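# Transfer the cap onto the other marker and snap it

## Task

Take the cap and press it onto the other marker until it clicks on; at the end both markers must be upright in the block.

## Robot and tools

Robot: two arms, left_arm and right_arm, each with 7 joints and a two-finger gripper. left_arm sits on the +y side. Calibrated bases in the scene frame: left_arm at (-0.012, +0.356, 0) m, quat_wxyz (+1.000, 0, 0, -0.010); right_arm at (+0.010, -0.360, 0) m, quat_wxyz (+1.000, 0, 0, +0.006). For both, up is +z of the base.

Frames: the scene frame has its origin at table height halfway between the bases, +x pointing out over the table, +z up. Hand positions, hand orientations, hand velocities and wrist-camera poses are reported in that arm's own base frame. Fixed cameras and the table use the scene frame. Reported hand poses may be off by a few cm, worse at long reach.

Row layout (used by execute_actions and move): one flat list of 16 numbers covering both arms, each in [-1, 1]. The first 8 are left_arm, the next 8 right_arm. Within an arm the 7 joints come in this order: forearm roll, wrist pitch, wrist roll, waist, elbow, shoulder, upper arm roll; the 8th is the gripper opening. Joint numbers are offsets, not poses: each counts from the arm's Joint targets as they were when the action (or move) began, never from the previous row, and 1.0 equals 2.262 rad. Sending the same offset again therefore moves further. The opening is absolute: +1 fully open, -1 closed. Send 0 to keep an arm's joints where its targets are, and resend the current opening to leave a gripper alone (0 is a half-open command). Joint ranges in rad: waist -6.283 to 6.283, shoulder -2.059 to 2.094, upper arm roll -6.283 to 6.283, elbow -0.192 to 3.927, forearm roll -6.283 to 6.283, wrist pitch -1.693 to 3.142, wrist roll -6.283 to 6.283 (true ends may differ by 0.010). An action pushing a joint more than 0.010 rad beyond its range is rejected for both arms.

Tools:
- execute_actions: actions = list of actions, each a table of up to 15 rows; each row lasts one 1/30 s step and a short table repeats its last row to fill 15 steps. cameras picks images ([] none, omitted or ["all"] all). An empty actions list just reports state.
- move: target = one row or a list of up to 15 rows, all offsets counted from the same starting Joint targets. speed in rad/s for the joint with furthest to go (0.01 to 3.14, default 0.5), one value or one per target; blend in rad rounds corners of a list; opening_speed (>= 0.2 per second on the -1..+1 scale) ramps the gripper; blocking=false returns early while the motion continues. Joints move together, so the hand follows a curve, with no collision avoidance. Paths over 10 s fall short. The result adds a move: line (done, off_target, moving, held, fault; limits=held if steps were withheld).
- wait: seconds 0 to 10; arms hold their last command.
- stop: brakes a running move.
- zoom_image: camera plus region [x0, y0, x1, y1] in pixels, at most 504x504, taken from that camera's latest image.
- clear_fault: arm = left_arm or right_arm, only after a torque fault was reported.
- finished_scene: scene = this scene's number; call it only once the goal holds with the robot let go.

Cameras (672x504 each): cam_head_left, cam_head_right, cam_high, cam_low, cam_left_wrist, cam_right_wrist. Calibration is given per camera; fixed cameras may have shifted by up to about 2.3 degrees and 9 mm.

Result lines: Joint positions and Joint velocities per arm in the joint order above, then the finger-pad gap in m (0.084 fully open). Joint targets are the base for the next offsets. grip_measured is the current opening on the command scale; to hold something, command clearly below it (lower squeezes harder, about 24 N per pad max). end_effector_position is between the closed pads, about 2 cm behind the fingertips; fingers point along the gripper +z and open along its y. Joint torques include gravity and carry offsets and noise. Wrist depth gives 7x7 median depths in mm (195 to 3000, - for no value). "joint sent to its limit" means a joint was clipped at its end; "joint command not followed" means the arm-to-arm clearance check altered targets. "within noise" means the arm is still.

Motion limits: targets change at most 3.14 rad/s, stay within 0.692 rad of the measured angle, and are scaled back if they would send the hand more than 70 mm from where it is, so big offsets need several actions.

Avoid: dropping the cap or markers, knocking anything off the table, releasing a part while it moves, fast impacts and excessive pushing. Contact torque reaching a joint's load limit (waist 40.8, shoulder 41, upper arm roll 26.1, elbow 26.1, forearm roll 26.1, wrist pitch 14, wrist roll 14.7 N m) or a motor stuck at max torque for 1 s causes a torque fault that halts the arm until clear_fault. Never let the arms or grippers collide or squeeze each other. Long loads, outstretched poses or pressing into the unreachable heat motors: MOTOR HOT appears at 65 °C and the arm brakes for 30 to 60 s at 80 °C. To stop pressing on something, command targets back past the measured positions. Thinking lets simulated time pass.

Each tool is called as a command line: name --argument value for each argument, lists and objects as JSON in quotes; but a table of rows of numbers goes row by row, as --pt "numbers of a row", without its own name.

## Session

execute_actions --actions '[]'

zoom_image --camera "cam_head_left" --region '[220, 130, 420, 280]'

zoom_image --camera "cam_head_right" --region '[220, 130, 420, 280]'

zoom_image --camera "cam_high" --region '[280, 200, 480, 350]'

Scene clock: 0.00 s.
left_arm: end_effector_position=(+0.3842, -0.1671, +0.1210) grip_measured=+1.00 end_effector_quat_wxyz=(-0.554, -0.088, +0.658, -0.502) | right_arm: end_effector_position=(+0.5521, -0.2194, +0.1806) grip_measured=+1.00 end_effector_quat_wxyz=(-0.251, -0.293, +0.701, -0.599)
Joint names: [forearm roll, wrist pitch, wrist roll, waist, elbow, shoulder, upper arm roll]
Joint positions: left_arm=[-1.226 2.442 -2.828 -0.362 1.597 1.083 0.627 0.084] | right_arm=[-1.645 1.719 -3.102 -0.365 1.362 0.685 0.513 0.084]
Joint velocities: within noise
Joint torques (N m): no reading
Motor temperatures (°C): left_arm=[29 28 25 28 27 32 31] | right_arm=[30 32 31 25 29 29 33]
Wrist depth (mm): cam_left_wrist=[2647 2951 - - 2906 2610 2393 / 2514 2727 - - - 2641 2486 / 2349 2532 2802 - - 2790 2563 / 703 676 681 2854 - - 2708 / 2035 2190 666 2644 2922 - 870 / 2001 2188 2277 731 2717 841 624 / 1907 2049 2230 716 738 617 494] | cam_right_wrist=[1290 1320 1330 1350 1388 1404 1439 / 1317 1323 1340 1385 1403 1421 1451 / 1329 1351 1373 1400 1419 1435 1475 / 1333 1369 1402 1427 1452 1474 1490 / 1358 1388 1418 1443 1475 1496 458 / 1382 1420 1427 1474 1489 473 425 / 1415 1440 1450 1486 1495 437 376]
Joint targets: left_arm=[-1.226 2.442 -2.828 -0.362 1.597 1.083 0.627] | right_arm=[-1.645 1.719 -3.102 -0.365 1.362 0.685 0.513]
Tool commands: left_gripper/opening=+1.0 right_gripper/opening=+1.0
camera_calibration:
cam_left_wrist: T_world_to_cam=[[-0.66904, 0.4716, -0.574439, 0.441003], [0.363302, -0.46675, -0.806322, -0.047981], [-0.648381, -0.748156, 0.140941, 0.234152], [0, 0, 0, 1]] pos_world=[0.4643, -0.0551902, 0.18164]
cam_right_wrist: T_world_to_cam=[[-0.709165, 0.129553, -0.693037, 0.574148], [0.705042, 0.128797, -0.697372, -0.167687], [-0.00108566, -0.983172, -0.182679, -0.0498106], [0, 0, 0, 1]] pos_world=[0.525338, -0.101758, 0.271867]

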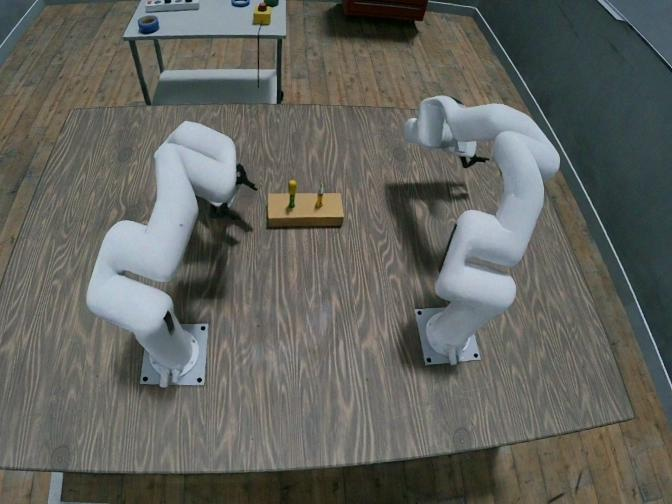

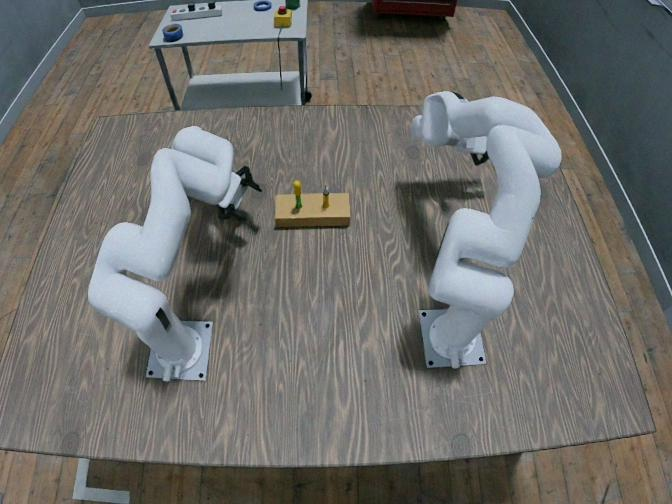

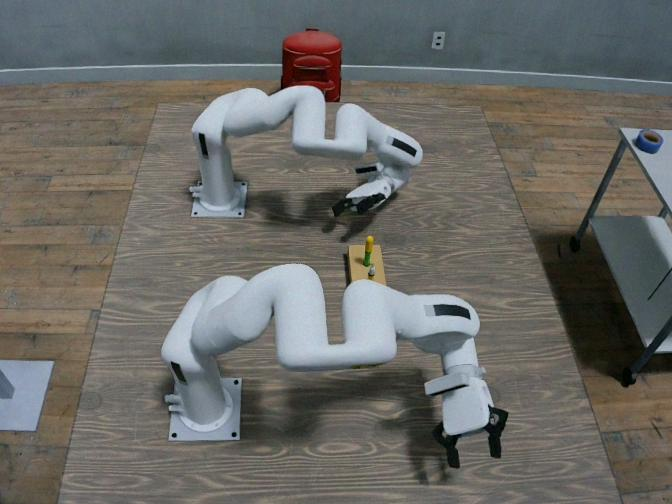

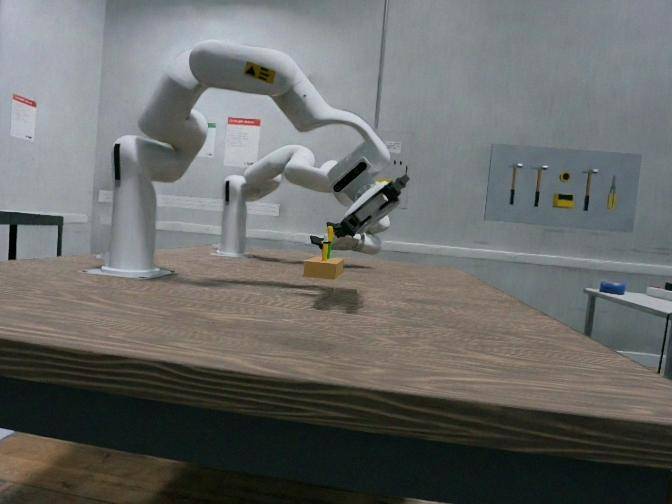

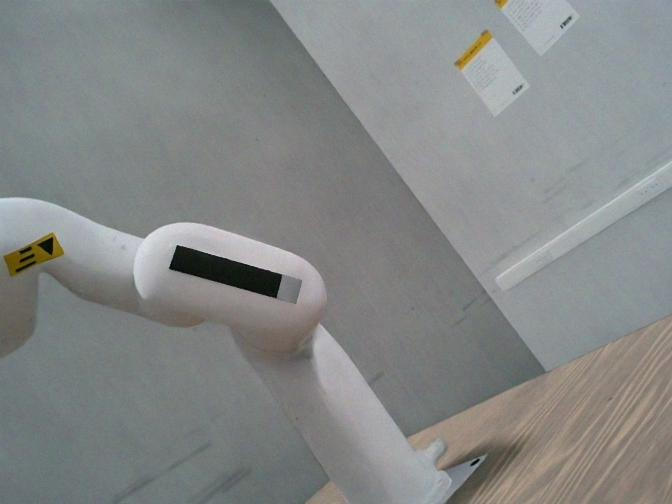

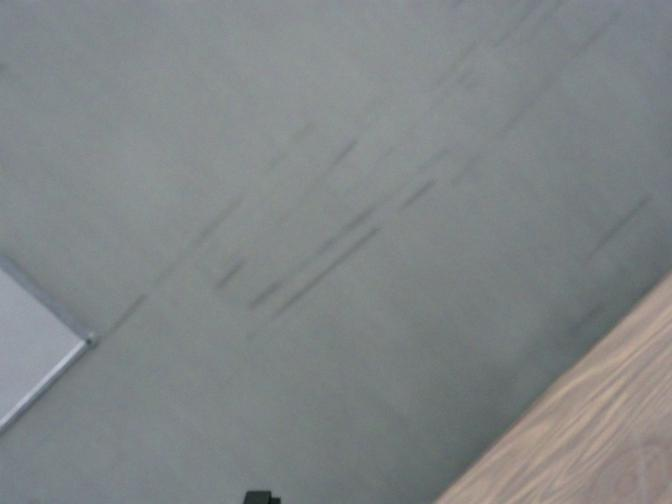

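Scaled by 2.520 from the camera's 672x504 image, which has a finer 960x720 frame.

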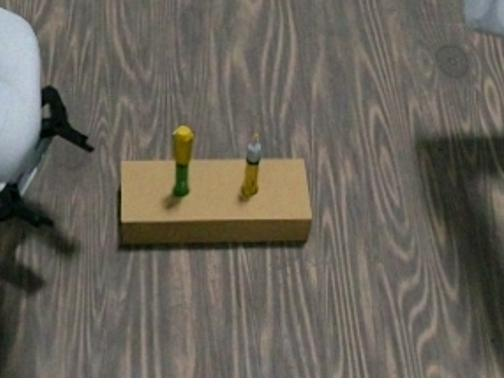

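Scaled by 2.520 from the camera's 672x504 image, which has a finer 960x720 frame.

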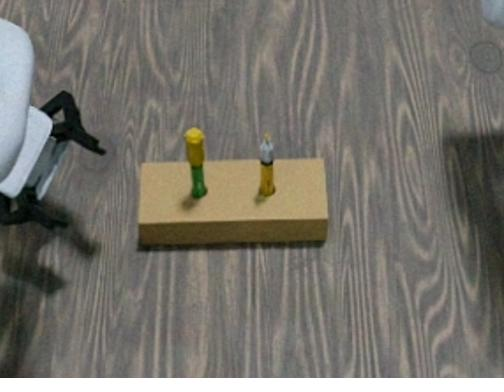

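Scaled by 2.520 from the camera's 672x504 image, which has a finer 960x720 frame.

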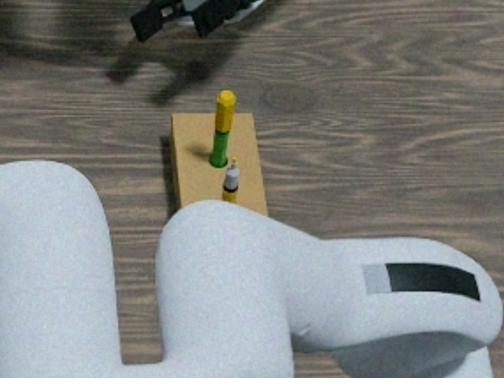

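move --pt "0 0 0 0.0442 0 -0.302 0 1 0 0 0 0 0 -0.2144 0 1" --pt "0.5420 -0.9691 0.9726 0.0716 -0.3523 -0.4788 -0.2772 1 0.7272 -0.8484 0.9726 0.2498 -0.3369 -0.3028 -0.2268 1" --speed 0.8 --cameras '["cam_head_left","cam_high","cam_low"]'

Scene clock: 26.97 s.
left_arm: end_effector_position=(+0.5375, -0.1090, +0.2021) grip_measured=+1.00 end_effector_quat_wxyz=(+0.109, +0.941, +0.204, +0.248) | right_arm: end_effector_position=(+0.5325, +0.1076, +0.2006) grip_measured=+1.00 end_effector_quat_wxyz=(+0.134, +0.785, +0.482, +0.366)
Joint names: [forearm roll, wrist pitch, wrist roll, waist, elbow, shoulder, upper arm roll]
Joint positions: left_arm=[0 0.25 -0.628 -0.2 0.8 0 0 0.084] | right_arm=[0 -0.2 -0.902 0.2 0.6 0 0 0.084]
Joint velocities: within noise
Joint torques (N m): left_arm=[2.11 -5.06 2.68 2.62 11.89 -27.4 -1.69] | right_arm=[3.87 -3.15 2.79 6.93 8.01 -22.3 -3.7]
Motor temperatures (°C): left_arm=[29 29 26 28 29 35 31] | right_arm=[31 32 31 25 33 31 33]
Wrist depth (mm): cam_left_wrist=[396 416 443 473 498 1217 1845 / 379 397 420 444 469 501 537 / 357 374 396 417 437 466 497 / 341 356 373 392 413 440 466 / 323 338 355 372 388 410 436 / 310 324 339 350 368 389 406 / 298 310 321 336 353 370 386] | cam_right_wrist=[375 420 477 553 2273 2571 1458 / 353 393 444 507 1296 2478 2799 / 336 371 415 471 544 2203 2718 / 318 350 389 438 500 2002 2429 / 303 333 368 405 454 521 2134 / 290 315 345 378 420 475 1930 / 275 299 324 354 394 444 519]
Joint targets: left_arm=[0.000 0.250 -0.628 -0.200 0.800 0.000 0.000] | right_arm=[0.000 -0.200 -0.902 0.200 0.600 0.000 0.000]
move: done
Images, in order (width x height): cam_head_left 672x504, cam_high 672x504, cam_low 672x504.

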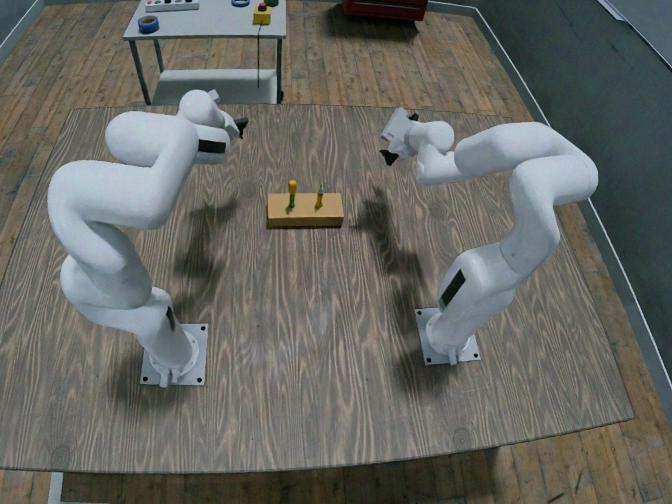

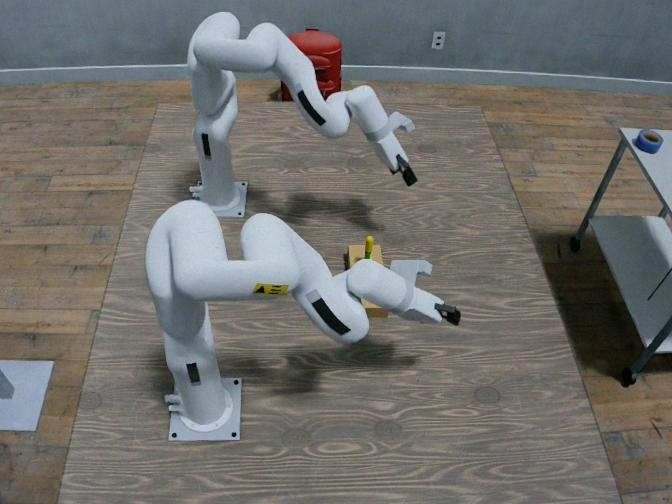

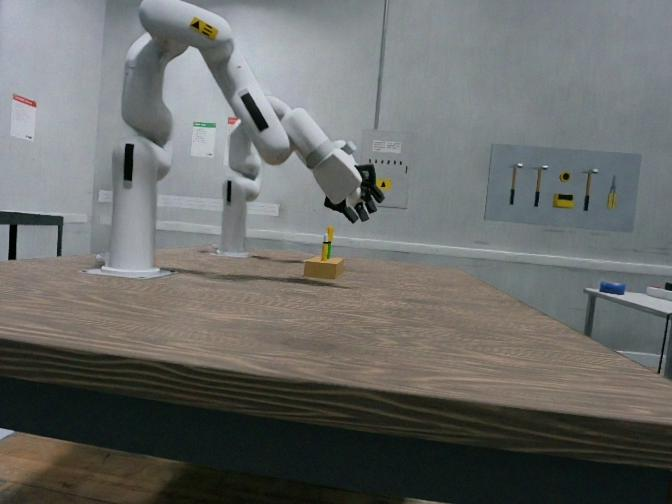

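move --pt "0 -0.6503 0.2776 0 -0.2626 0.1667 0 1 0 -0.3716 0.3988 0 -0.1261 0.0978 0 1" --pt "0 -0.6503 0.2776 -0.1844 -0.2626 0.1667 0 1 0 -0.3716 0.3988 0 -0.1261 0.0978 0 1" --speed 0.8 --cameras '["cam_high","cam_left_wrist"]'

zoom_image --camera "cam_left_wrist" --region '[168, 100, 572, 504]'

Scene clock: 44.40 s.
left_arm: end_effector_position=(+0.3513, -0.2492, +0.1100) grip_measured=+1.00 end_effector_quat_wxyz=(+0.152, +0.825, -0.263, +0.477) | right_arm: end_effector_position=(+0.4752, +0.0960, +0.1703) grip_measured=+1.00 end_effector_quat_wxyz=(-0.053, +0.839, +0.084, +0.535)
Joint names: [forearm roll, wrist pitch, wrist roll, waist, elbow, shoulder, upper arm roll]
Joint positions: left_arm=[0 -1.221 0 -0.617 0.206 0.377 0 0.084] | right_arm=[0 -1.041 0 0.2 0.315 0.221 0 0.084]
Joint velocities: within noise
Joint torques (N m): left_arm=[0.94 -5.07 2.72 -3.02 1.27 -10.5 1.9] | right_arm=[3.39 -3.22 2.88 6.76 3.57 -11.96 -3.29]
Motor temperatures (°C): left_arm=[29 30 26 28 30 34 31] | right_arm=[31 33 31 26 33 30 33]
Wrist depth (mm): cam_left_wrist=[2569 2753 - - 2769 2334 974 / 2829 2854 - 801 803 789 787 / 592 630 627 627 581 622 579 / 489 486 485 511 455 260 477 / 415 416 394 376 213 303 317 / 348 347 346 280 268 279 278 / 310 310 250 249 240 249 258] | cam_right_wrist=[- - - - 2996 2771 2411 / 1535 1357 1311 1589 - 2792 2503 / 2951 - 2951 2926 - 2702 2652 / 651 650 650 2375 2376 2373 2338 / 544 544 544 544 545 517 545 / 445 447 446 446 447 446 447 / 394 394 394 394 393 394 395]
Joint targets: left_arm=[0.000 -1.221 0.000 -0.617 0.206 0.377 0.000] | right_arm=[0.000 -1.041 0.000 0.200 0.315 0.221 0.000]
move: done
camera_calibration:
cam_left_wrist: T_world_to_cam=[[-0.58164, -0.813325, -0.0140833, 0.0388833], [-0.379742, 0.286798, -0.879513, 0.373702], [0.719369, -0.506212, -0.475667, -0.199449], [0, 0, 0, 1]] pos_world=[0.308004, -0.176515, 0.234352]
Images, in order (width x height): cam_high 672x504, cam_left_wrist 672x504.

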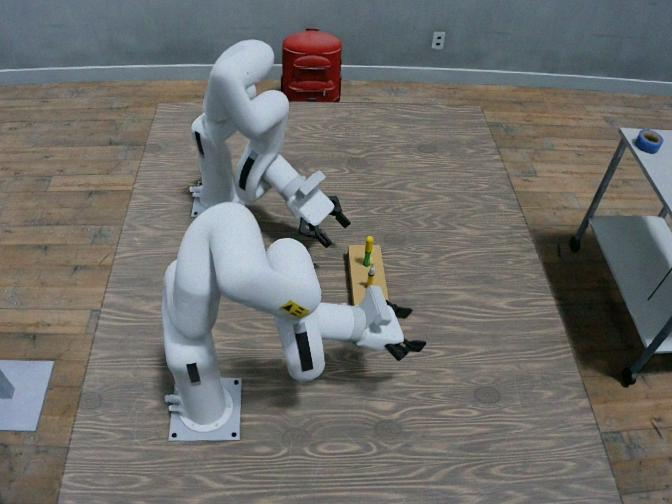

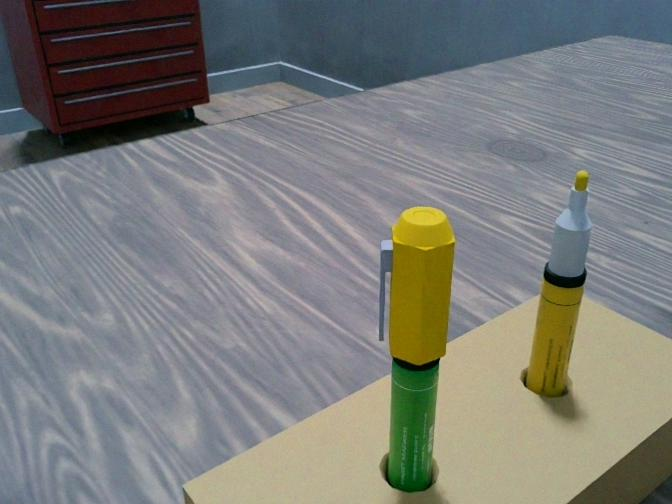

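Scaled by 1.248 from the camera's 672x504 image, which has a finer 960x720 frame.

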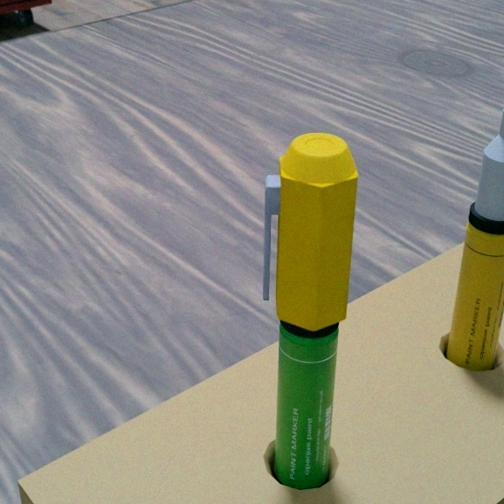

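move --pt "0 0 0 0.0053 0 0 0 0.5 0 0 0 0 0 0 0 1" --pt "0 0.0527 0 0.0053 0.16 0.1073 0 0.5 0 0 0 0 0 0 0 1" --speed 0.15 --opening_speed 1 --cameras '["cam_high","cam_left_wrist","cam_low","cam_head_left"]'

zoom_image --camera "cam_low" --region '[270, 200, 370, 290]'

zoom_image --camera "cam_high" --region '[310, 210, 420, 310]'

Scene clock: 75.50 s.
left_arm: end_effector_position=(+0.4346, -0.3007, +0.0696) grip_measured=+0.49 end_effector_quat_wxyz=(+0.149, +0.826, -0.258, +0.478) | right_arm: end_effector_position=(+0.4752, +0.0960, +0.1703) grip_measured=+1.00 end_effector_quat_wxyz=(-0.053, +0.839, +0.084, +0.535)
Joint names: [forearm roll, wrist pitch, wrist roll, waist, elbow, shoulder, upper arm roll]
Joint positions: left_arm=[0 -1.101 0 -0.605 0.568 0.62 0 0.065] | right_arm=[0 -1.041 0 0.2 0.315 0.221 0 0.084]
Joint velocities: within noise
Joint torques (N m): left_arm=[-0.74 -1.13 2.58 2.54 8.71 -17.09 -0.64] | right_arm=[3.19 -2.88 2.77 6.21 4.06 -12.01 -3.06]
Motor temperatures (°C): left_arm=[29 31 26 28 28 33 31] | right_arm=[31 34 31 26 30 30 33]
Wrist depth (mm): cam_left_wrist=[2491 2633 - - 2739 2258 906 / 2657 2698 670 664 665 657 656 / 523 486 519 517 481 513 508 / 404 403 424 400 422 420 396 / 329 342 - 341 340 - - / 288 287 - 297 285 - 219 / 257 255 255 - - - 195] | cam_right_wrist=[- - - 2961 2979 2801 2425 / 1543 1360 1314 1603 - 2779 2520 / 2940 - 2927 2954 - 2699 2653 / 649 650 649 2367 2373 2383 2365 / 544 545 542 545 542 517 544 / 446 447 447 446 446 447 447 / 394 394 394 394 393 394 393]
Joint targets: left_arm=[0.000 -1.101 0.000 -0.605 0.568 0.620 0.000] | right_arm=[0.000 -1.041 0.000 0.200 0.315 0.221 0.000]
move: done
camera_calibration:
cam_left_wrist: T_world_to_cam=[[-0.572001, -0.820132, -0.0140753, 0.0386595], [-0.383067, 0.282265, -0.879538, 0.384543], [0.72531, -0.497705, -0.475621, -0.30468], [0, 0, 0, 1]] pos_world=[0.390406, -0.228478, 0.193852]
Images, in order (width x height): cam_head_left 672x504, cam_high 672x504, cam_low 672x504, cam_left_wrist 672x504.

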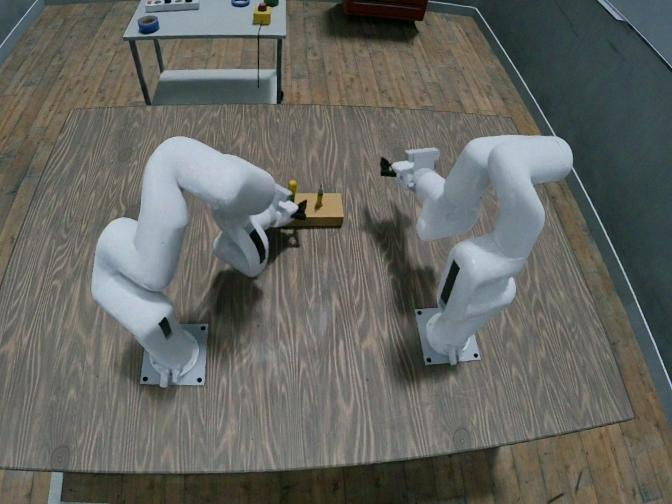

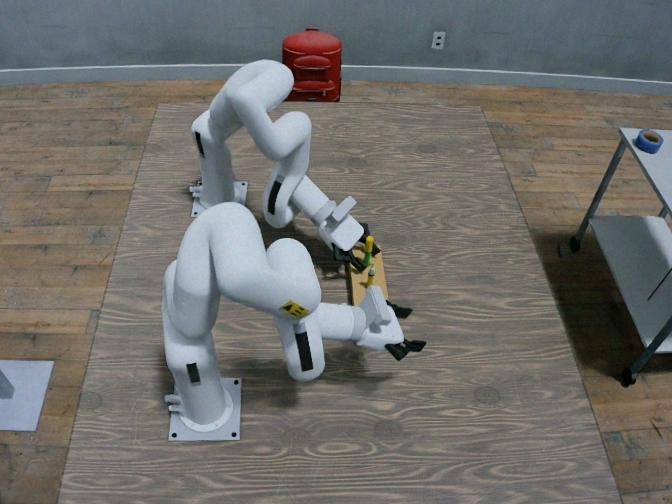

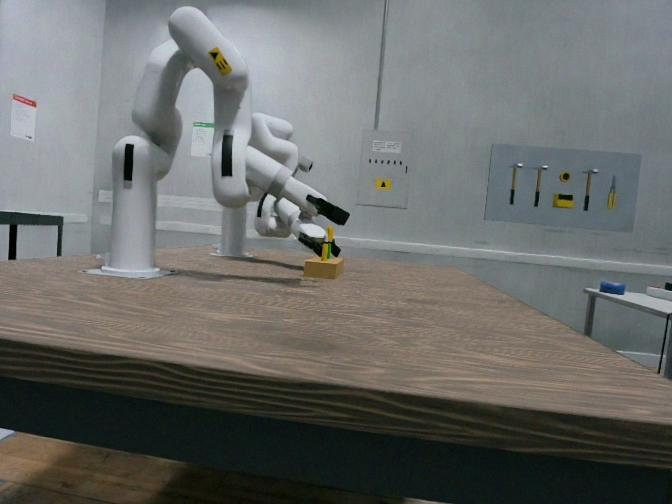

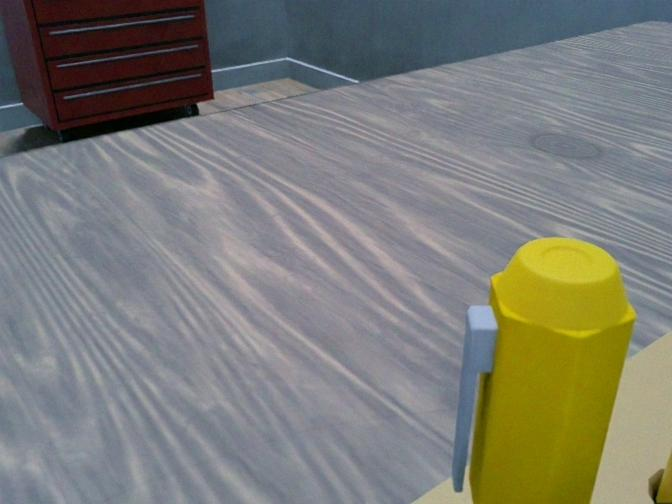

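Scaled by 5.040 from the camera's 672x504 image, which has a finer 960x720 frame.

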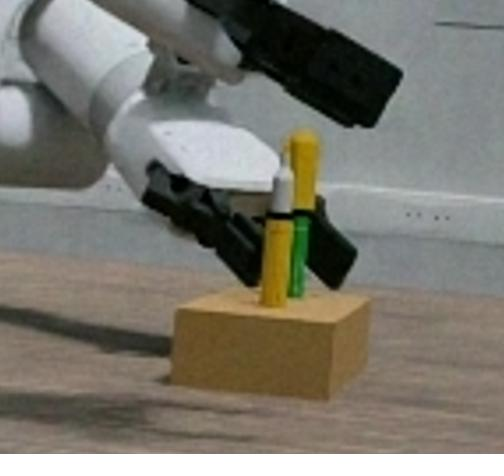

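Scaled by 4.582 from the camera's 672x504 image, which has a finer 960x720 frame.

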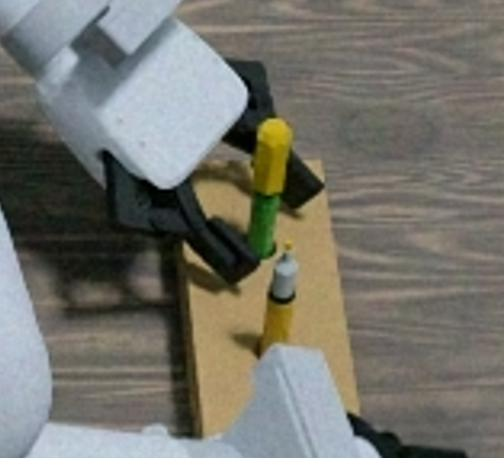

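move --target '[0,0,0,0,0,0,0,-1,0,0,0,0,0,0,0,1]' --opening_speed 0.5 --cameras '["cam_high","cam_left_wrist","cam_low"]'

zoom_image --camera "cam_low" --region '[270, 200, 370, 290]'

Scene clock: 86.00 s.
left_arm: end_effector_position=(+0.4347, -0.3007, +0.0695) grip_measured=-0.65 end_effector_quat_wxyz=(+0.149, +0.826, -0.258, +0.478) | right_arm: end_effector_position=(+0.4752, +0.0960, +0.1703) grip_measured=+1.00 end_effector_quat_wxyz=(-0.053, +0.839, +0.084, +0.535)
Joint names: [forearm roll, wrist pitch, wrist roll, waist, elbow, shoulder, upper arm roll]
Joint positions: left_arm=[0 -1.101 0 -0.605 0.568 0.62 0 0.015] | right_arm=[0 -1.041 0 0.2 0.315 0.221 0 0.084]
Joint velocities: within noise
Joint torques (N m): left_arm=[-0.71 -1.64 2.6 -0.14 7.91 -18.05 -0.96] | right_arm=[2.65 -2.3 2.49 6.02 4.55 -13.05 -2.64]
Motor temperatures (°C): left_arm=[29 30 26 28 29 33 31] | right_arm=[31 34 31 26 30 29 33]
Wrist depth (mm): cam_left_wrist=[2539 2623 - - 2736 2232 907 / 2690 2738 669 663 662 657 652 / 524 487 522 516 480 510 510 / 404 404 423 399 398 419 396 / 329 343 - 341 341 - - / 288 286 - 297 284 - 219 / 256 255 255 - 263 - 195] | cam_right_wrist=[- - - - 2940 2811 2392 / 1518 1360 1338 1604 - 2804 2523 / 2960 - 2935 2921 - 2718 2660 / 649 648 650 2369 2339 2367 2351 / 543 543 543 545 544 517 546 / 447 446 446 447 448 447 447 / 394 394 394 394 395 394 393]
Joint targets: left_arm=[0.000 -1.101 0.000 -0.605 0.568 0.620 0.000] | right_arm=[0.000 -1.041 0.000 0.200 0.315 0.221 0.000]
move: done
camera_calibration:
cam_left_wrist: T_world_to_cam=[[-0.571942, -0.820173, -0.014115, 0.0386923], [-0.383087, 0.28228, -0.879524, 0.38459], [0.725346, -0.49763, -0.475645, -0.304745], [0, 0, 0, 1]] pos_world=[0.390506, -0.228477, 0.193852]
Images, in order (width x height): cam_high 672x504, cam_low 672x504, cam_left_wrist 672x504.

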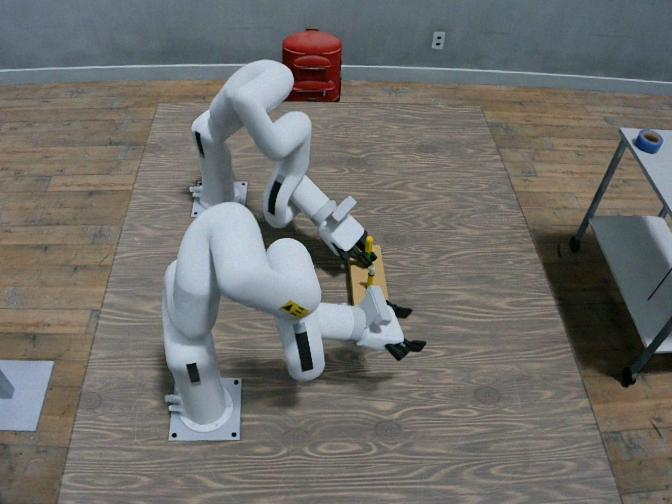

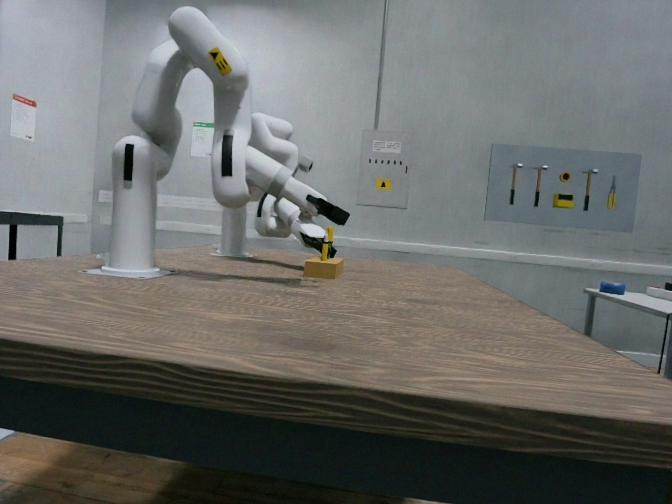

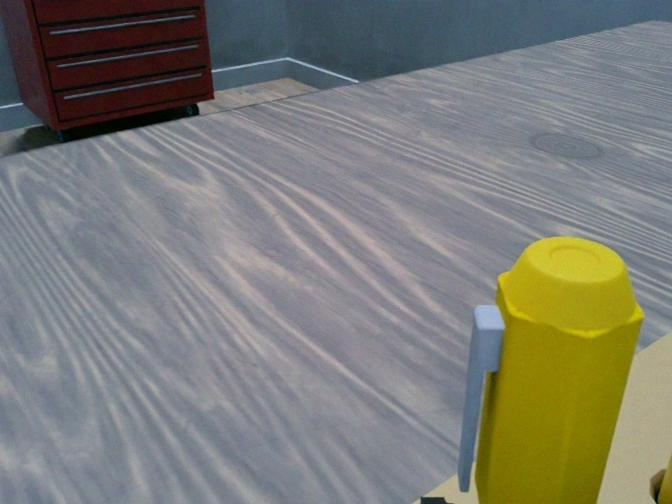

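Scaled by 5.040 from the camera's 672x504 image, which has a finer 960x720 frame.

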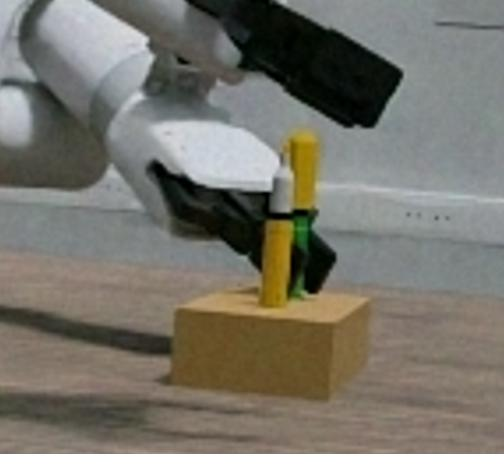

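move --pt "0 0 0 0 0 0 0 -1 0 0 0 0 0 -0.0884 0 0.05" --pt "0 0 0 0 0 0 0 -1 0 0 0 0.2551 0 -0.0884 0 0.05" --pt "0 0 0 0 0 0 0 -1 0 0 0 0.2551 0 0 0 0.05" --speed 0.5 --opening_speed 1 --blend 0.08 --cameras '["cam_high","cam_right_wrist","cam_left_wrist","cam_head_right"]'

zoom_image --camera "cam_high" --region '[310, 210, 420, 310]'

Scene clock: 100.43 s.
left_arm: end_effector_position=(+0.4347, -0.3007, +0.0695) grip_measured=-0.65 end_effector_quat_wxyz=(+0.149, +0.826, -0.258, +0.478) | right_arm: end_effector_position=(+0.3459, +0.3397, +0.1704) grip_measured=+0.04 end_effector_quat_wxyz=(-0.203, +0.781, +0.319, +0.497)
Joint names: [forearm roll, wrist pitch, wrist roll, waist, elbow, shoulder, upper arm roll]
Joint positions: left_arm=[0 -1.101 0 -0.605 0.568 0.62 0 0.015] | right_arm=[0 -1.041 0 0.777 0.315 0.221 0 0.046]
Joint velocities: within noise
Joint torques (N m): left_arm=[-0.34 -2.35 2.41 -2.82 7.12 -18.81 -0.93] | right_arm=[2.09 -1.93 2.2 6.86 5.23 -12.04 -2.05]
Motor temperatures (°C): left_arm=[29 30 26 27 29 33 31] | right_arm=[31 34 31 26 30 29 33]
Wrist depth (mm): cam_left_wrist=[2493 2680 - - 2696 2273 910 / 2658 2646 668 662 665 659 653 / 522 487 521 518 481 512 509 / 403 403 424 399 399 421 395 / 328 343 - 340 341 - - / 287 287 - 298 284 - 219 / 256 255 255 - 263 - 195] | cam_right_wrist=[2285 2539 2815 - - - - / 2347 2579 2901 - - 1471 1367 / 880 810 879 881 808 2968 - / 650 651 649 652 649 651 650 / 545 517 545 544 543 516 544 / - 210 245 469 429 448 447 / - - 213 251 234 394 394]
Joint targets: left_arm=[0.000 -1.101 0.000 -0.605 0.568 0.620 0.000] | right_arm=[0.000 -1.041 0.000 0.777 0.315 0.221 0.000]
move: done
camera_calibration:
cam_left_wrist: T_world_to_cam=[[-0.572001, -0.820132, -0.0140753, 0.0387167], [-0.383067, 0.282265, -0.879538, 0.384581], [0.72531, -0.497705, -0.475621, -0.304753], [0, 0, 0, 1]] pos_world=[0.390506, -0.228478, 0.193852]
cam_right_wrist: T_world_to_cam=[[0.686642, -0.726982, 0.00443831, 0.037717], [-0.316909, -0.304807, -0.898143, 0.433526], [0.654287, 0.615297, -0.439681, -0.22813], [0, 0, 0, 1]] pos_world=[0.260753, 0.299929, 0.288897]
Images, in order (width x height): cam_head_right 672x504, cam_high 672x504, cam_left_wrist 672x504, cam_right_wrist 672x504.

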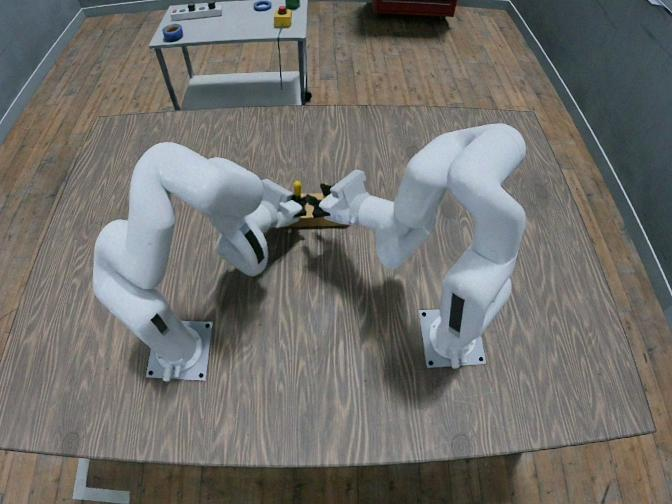

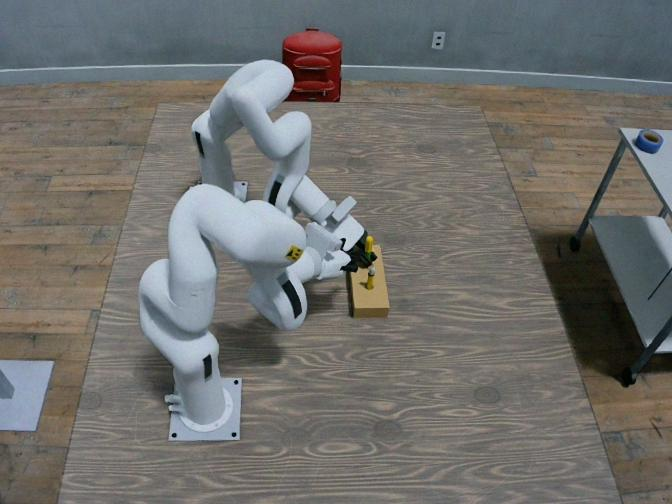

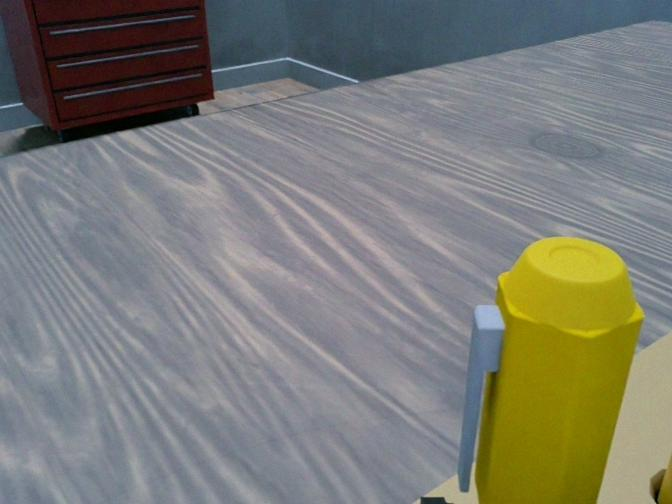

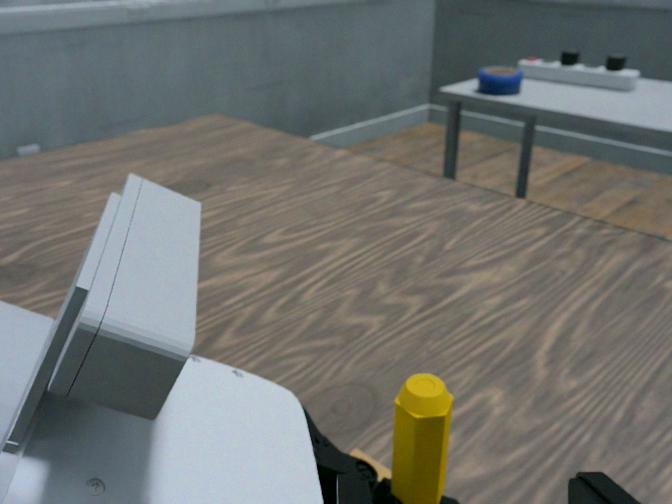

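Scaled by 4.582 from the camera's 672x504 image, which has a finer 960x720 frame.

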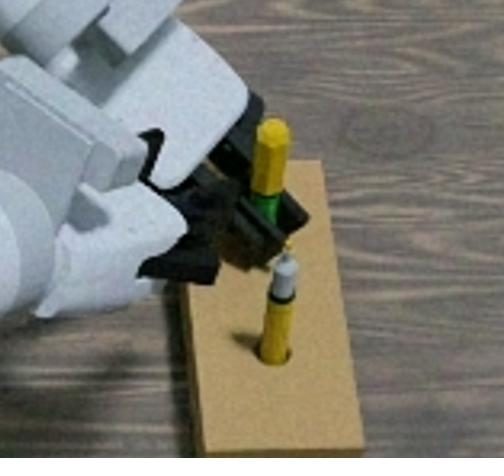

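move --pt "0 0 0 0 0 0 0 -1 0 0 0 -0.0035 0 0 0 0.05" --pt "0 0 0 0 0 0 0 -1 0 0.0216 0 -0.0035 0.1499 0.1287 0 0.05" --speed 0.15 --cameras '["cam_high","cam_right_wrist","cam_left_wrist","cam_low"]'

zoom_image --camera "cam_high" --region '[310, 210, 420, 310]'

zoom_image --camera "cam_low" --region '[270, 190, 370, 290]'

Scene clock: 115.97 s.
left_arm: end_effector_position=(+0.4347, -0.3007, +0.0695) grip_measured=-0.65 end_effector_quat_wxyz=(+0.149, +0.826, -0.258, +0.478) | right_arm: end_effector_position=(+0.4131, +0.3992, +0.1310) grip_measured=+0.04 end_effector_quat_wxyz=(-0.201, +0.782, +0.316, +0.498)
Joint names: [forearm roll, wrist pitch, wrist roll, waist, elbow, shoulder, upper arm roll]
Joint positions: left_arm=[0 -1.101 0 -0.605 0.568 0.62 0 0.015] | right_arm=[0 -0.992 0 0.769 0.654 0.512 0 0.046]
Joint velocities: within noise
Joint torques (N m): left_arm=[0.2 -2.92 2.44 -2.87 6.26 -19.47 -0.99] | right_arm=[1.91 -1.28 1.99 -6.9 7.58 -18.25 -1.62]
Motor temperatures (°C): left_arm=[29 29 26 27 29 33 31] | right_arm=[30 34 31 26 31 29 33]
Wrist depth (mm): cam_left_wrist=[2462 2584 - - 2710 - - / 2711 2689 668 662 728 - - / 523 487 518 - - - - / 404 403 - - - - - / 328 343 - - - - - / 299 - - - - - - / 256 - - - - - -] | cam_right_wrist=[2204 2446 2790 - - - 2953 / 2283 2454 2772 - - - 1341 / 752 752 753 750 692 2829 2787 / 557 558 558 557 558 558 556 / 467 467 467 468 442 467 466 / 383 384 384 384 383 385 383 / - 352 338 339 338 338 339]
Joint targets: left_arm=[0.000 -1.101 0.000 -0.605 0.568 0.620 0.000] | right_arm=[0.000 -0.992 0.000 0.769 0.654 0.512 0.000]
move: done
camera_calibration:
cam_left_wrist: T_world_to_cam=[[-0.572001, -0.820132, -0.0140753, 0.0387167], [-0.383067, 0.282265, -0.879538, 0.384581], [0.72531, -0.497705, -0.475621, -0.304753], [0, 0, 0, 1]] pos_world=[0.390506, -0.228478, 0.193852]
cam_right_wrist: T_world_to_cam=[[0.680943, -0.732323, 0.00455781, 0.0395567], [-0.319942, -0.303082, -0.897652, 0.438059], [0.658752, 0.609791, -0.440682, -0.325511], [0, 0, 0, 1]] pos_world=[0.327649, 0.360229, 0.249597]
Images, in order (width x height): cam_high 672x504, cam_low 672x504, cam_left_wrist 672x504, cam_right_wrist 672x504.

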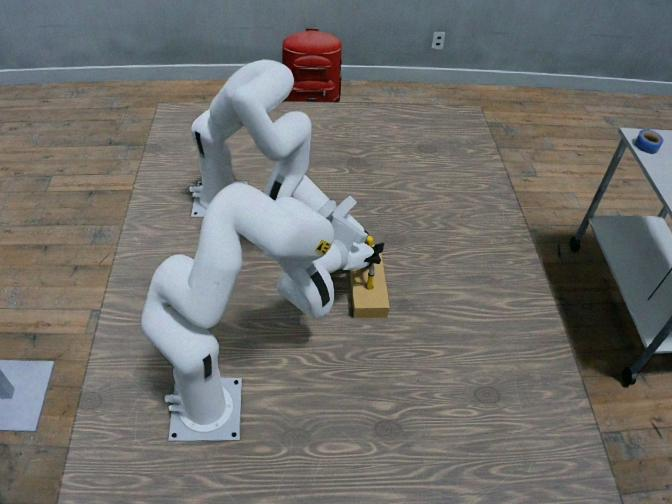

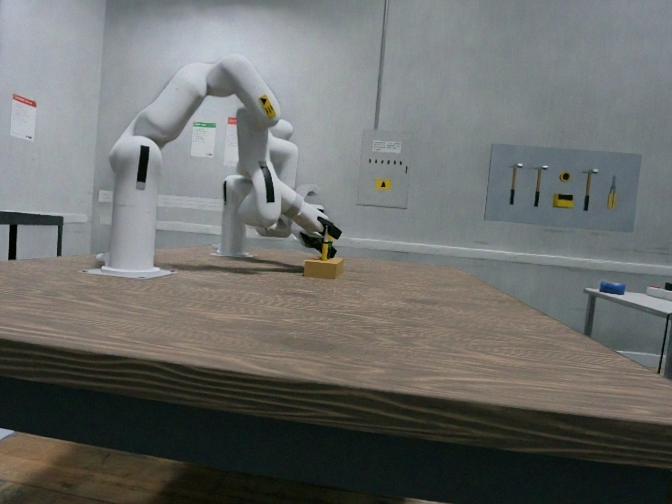

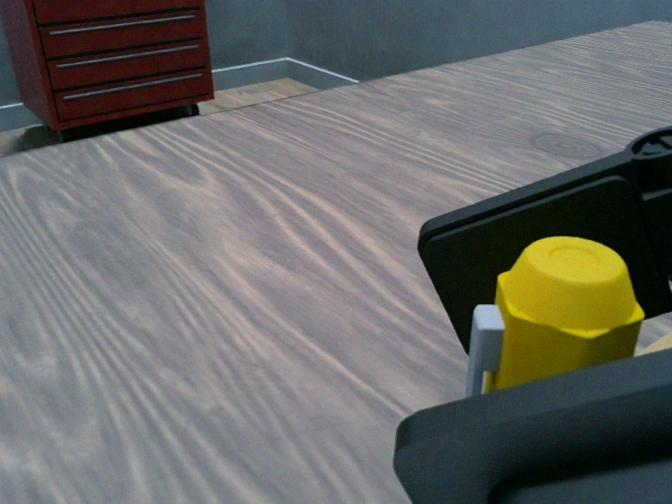

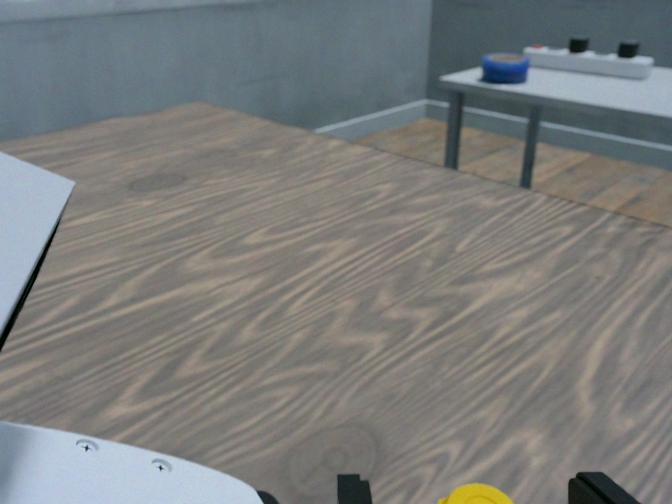

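Scaled by 4.582 from the camera's 672x504 image, which has a finer 960x720 frame.

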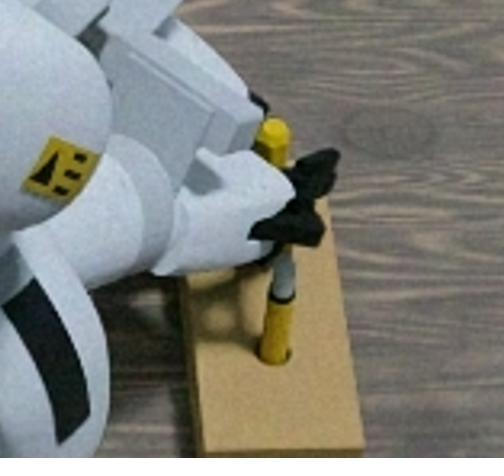

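Scaled by 5.040 from the camera's 672x504 image, which has a finer 960x720 frame.

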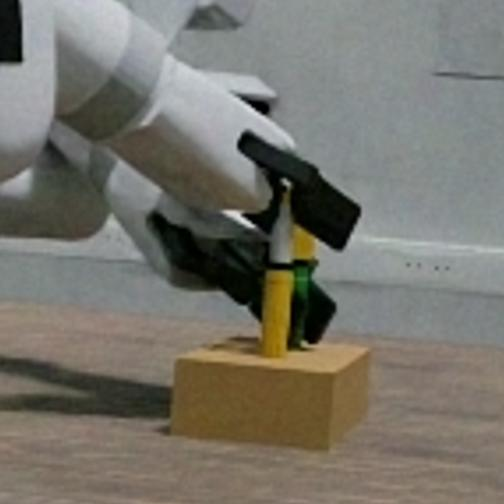

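move --pt "0 0 0 0 0 0 0 -1 0 0 0 0 0 0 0 -1" --pt "0 0 0 0 0 0 0 -1 0 0.0328 0 0 -0.0114 -0.0443 0 -1" --speed 0.04 --opening_speed 0.5 --cameras '["cam_high","cam_left_wrist","cam_low","cam_right_wrist"]'

zoom_image --camera "cam_low" --region '[270, 170, 370, 280]'

Scene clock: 130.07 s.
left_arm: end_effector_position=(+0.4346, -0.3007, +0.0695) grip_measured=-0.65 end_effector_quat_wxyz=(+0.149, +0.826, -0.258, +0.478) | right_arm: end_effector_position=(+0.4132, +0.3994, +0.1590) grip_measured=-0.56 end_effector_quat_wxyz=(-0.201, +0.782, +0.316, +0.498)
Joint names: [forearm roll, wrist pitch, wrist roll, waist, elbow, shoulder, upper arm roll]
Joint positions: left_arm=[0 -1.101 0 -0.605 0.568 0.62 0 0.015] | right_arm=[0 -0.918 0 0.769 0.628 0.412 0 0.02]
Joint velocities: within noise
Joint torques (N m): left_arm=[0.7 -4.36 2.29 1.95 6.96 -20.82 0.06] | right_arm=[1.4 -1.22 1.92 -6.66 4.86 -26.81 0.16]
Motor temperatures (°C): left_arm=[29 29 26 27 28 33 31] | right_arm=[30 33 31 26 32 30 33]
Wrist depth (mm): cam_left_wrist=[2503 2576 - - - - - / - - - - - - - / - - - - - - - / - - - - - - - / 327 - - 311 - - - / 288 286 286 285 273 - - / 256 256 255 - 263 - -] | cam_right_wrist=[2209 2500 2760 - - - 2987 / 2289 2530 2945 - - 1475 1290 / 836 772 839 839 2908 2890 - / 622 620 622 622 621 620 621 / 517 519 521 521 519 493 520 / 426 428 426 426 427 427 428 / 376 377 377 377 377 377 376]
Joint targets: left_arm=[0.000 -1.101 0.000 -0.605 0.568 0.620 0.000] | right_arm=[0.000 -0.918 0.000 0.769 0.628 0.412 0.000]
move: done
camera_calibration:
cam_left_wrist: T_world_to_cam=[[-0.571994, -0.820136, -0.0141082, 0.0387193], [-0.383165, 0.282362, -0.879464, 0.384627], [0.725264, -0.497642, -0.475757, -0.304694], [0, 0, 0, 1]] pos_world=[0.390506, -0.228478, 0.193852]
cam_right_wrist: T_world_to_cam=[[0.680872, -0.732388, 0.00451714, 0.0394971], [-0.319916, -0.30295, -0.897705, 0.463276], [0.658837, 0.609778, -0.440573, -0.313479], [0, 0, 0, 1]] pos_world=[0.327848, 0.360429, 0.277597]
Images, in order (width x height): cam_high 672x504, cam_low 672x504, cam_left_wrist 672x504, cam_right_wrist 672x504.

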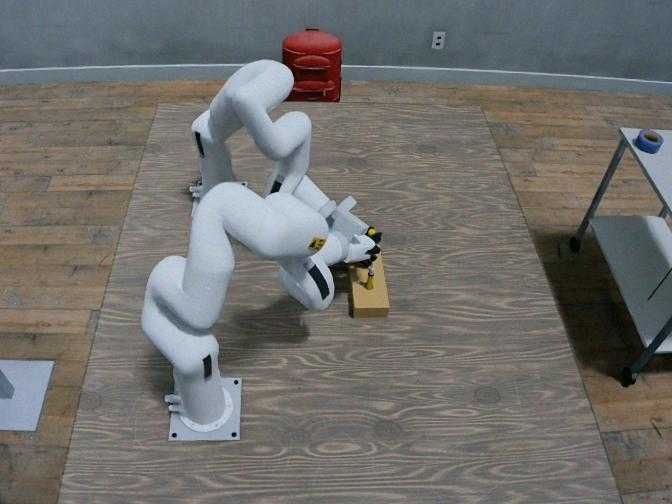

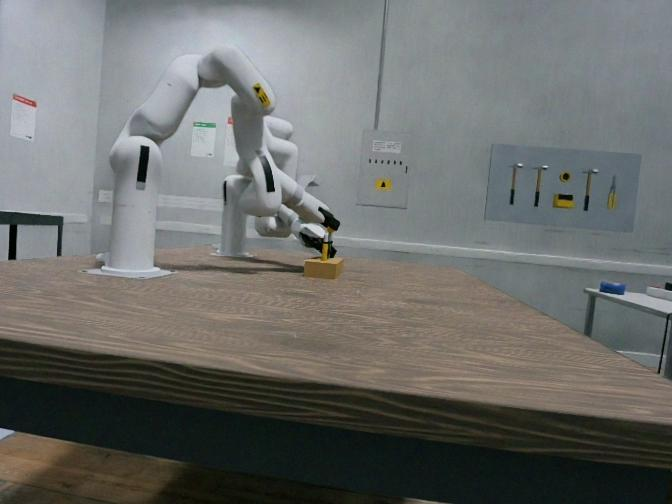

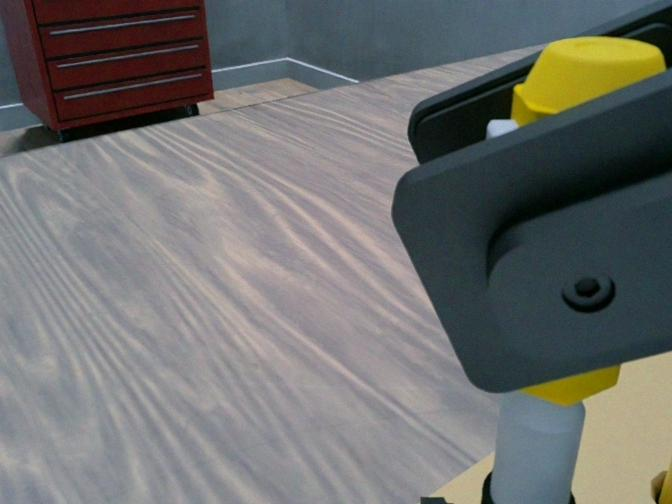

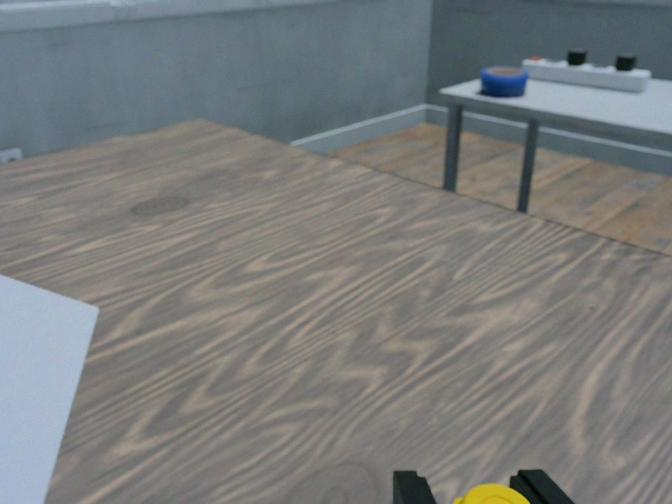

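Scaled by 4.582 from the camera's 672x504 image, which has a finer 960x720 frame.

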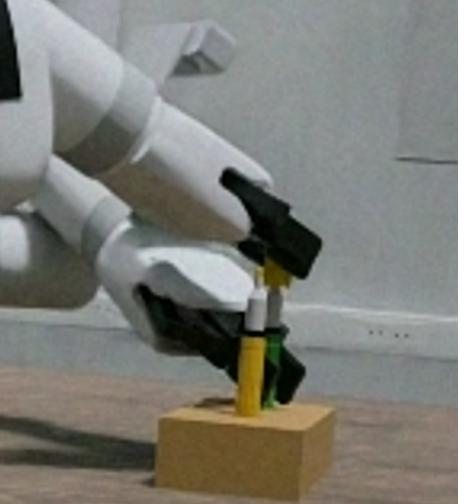

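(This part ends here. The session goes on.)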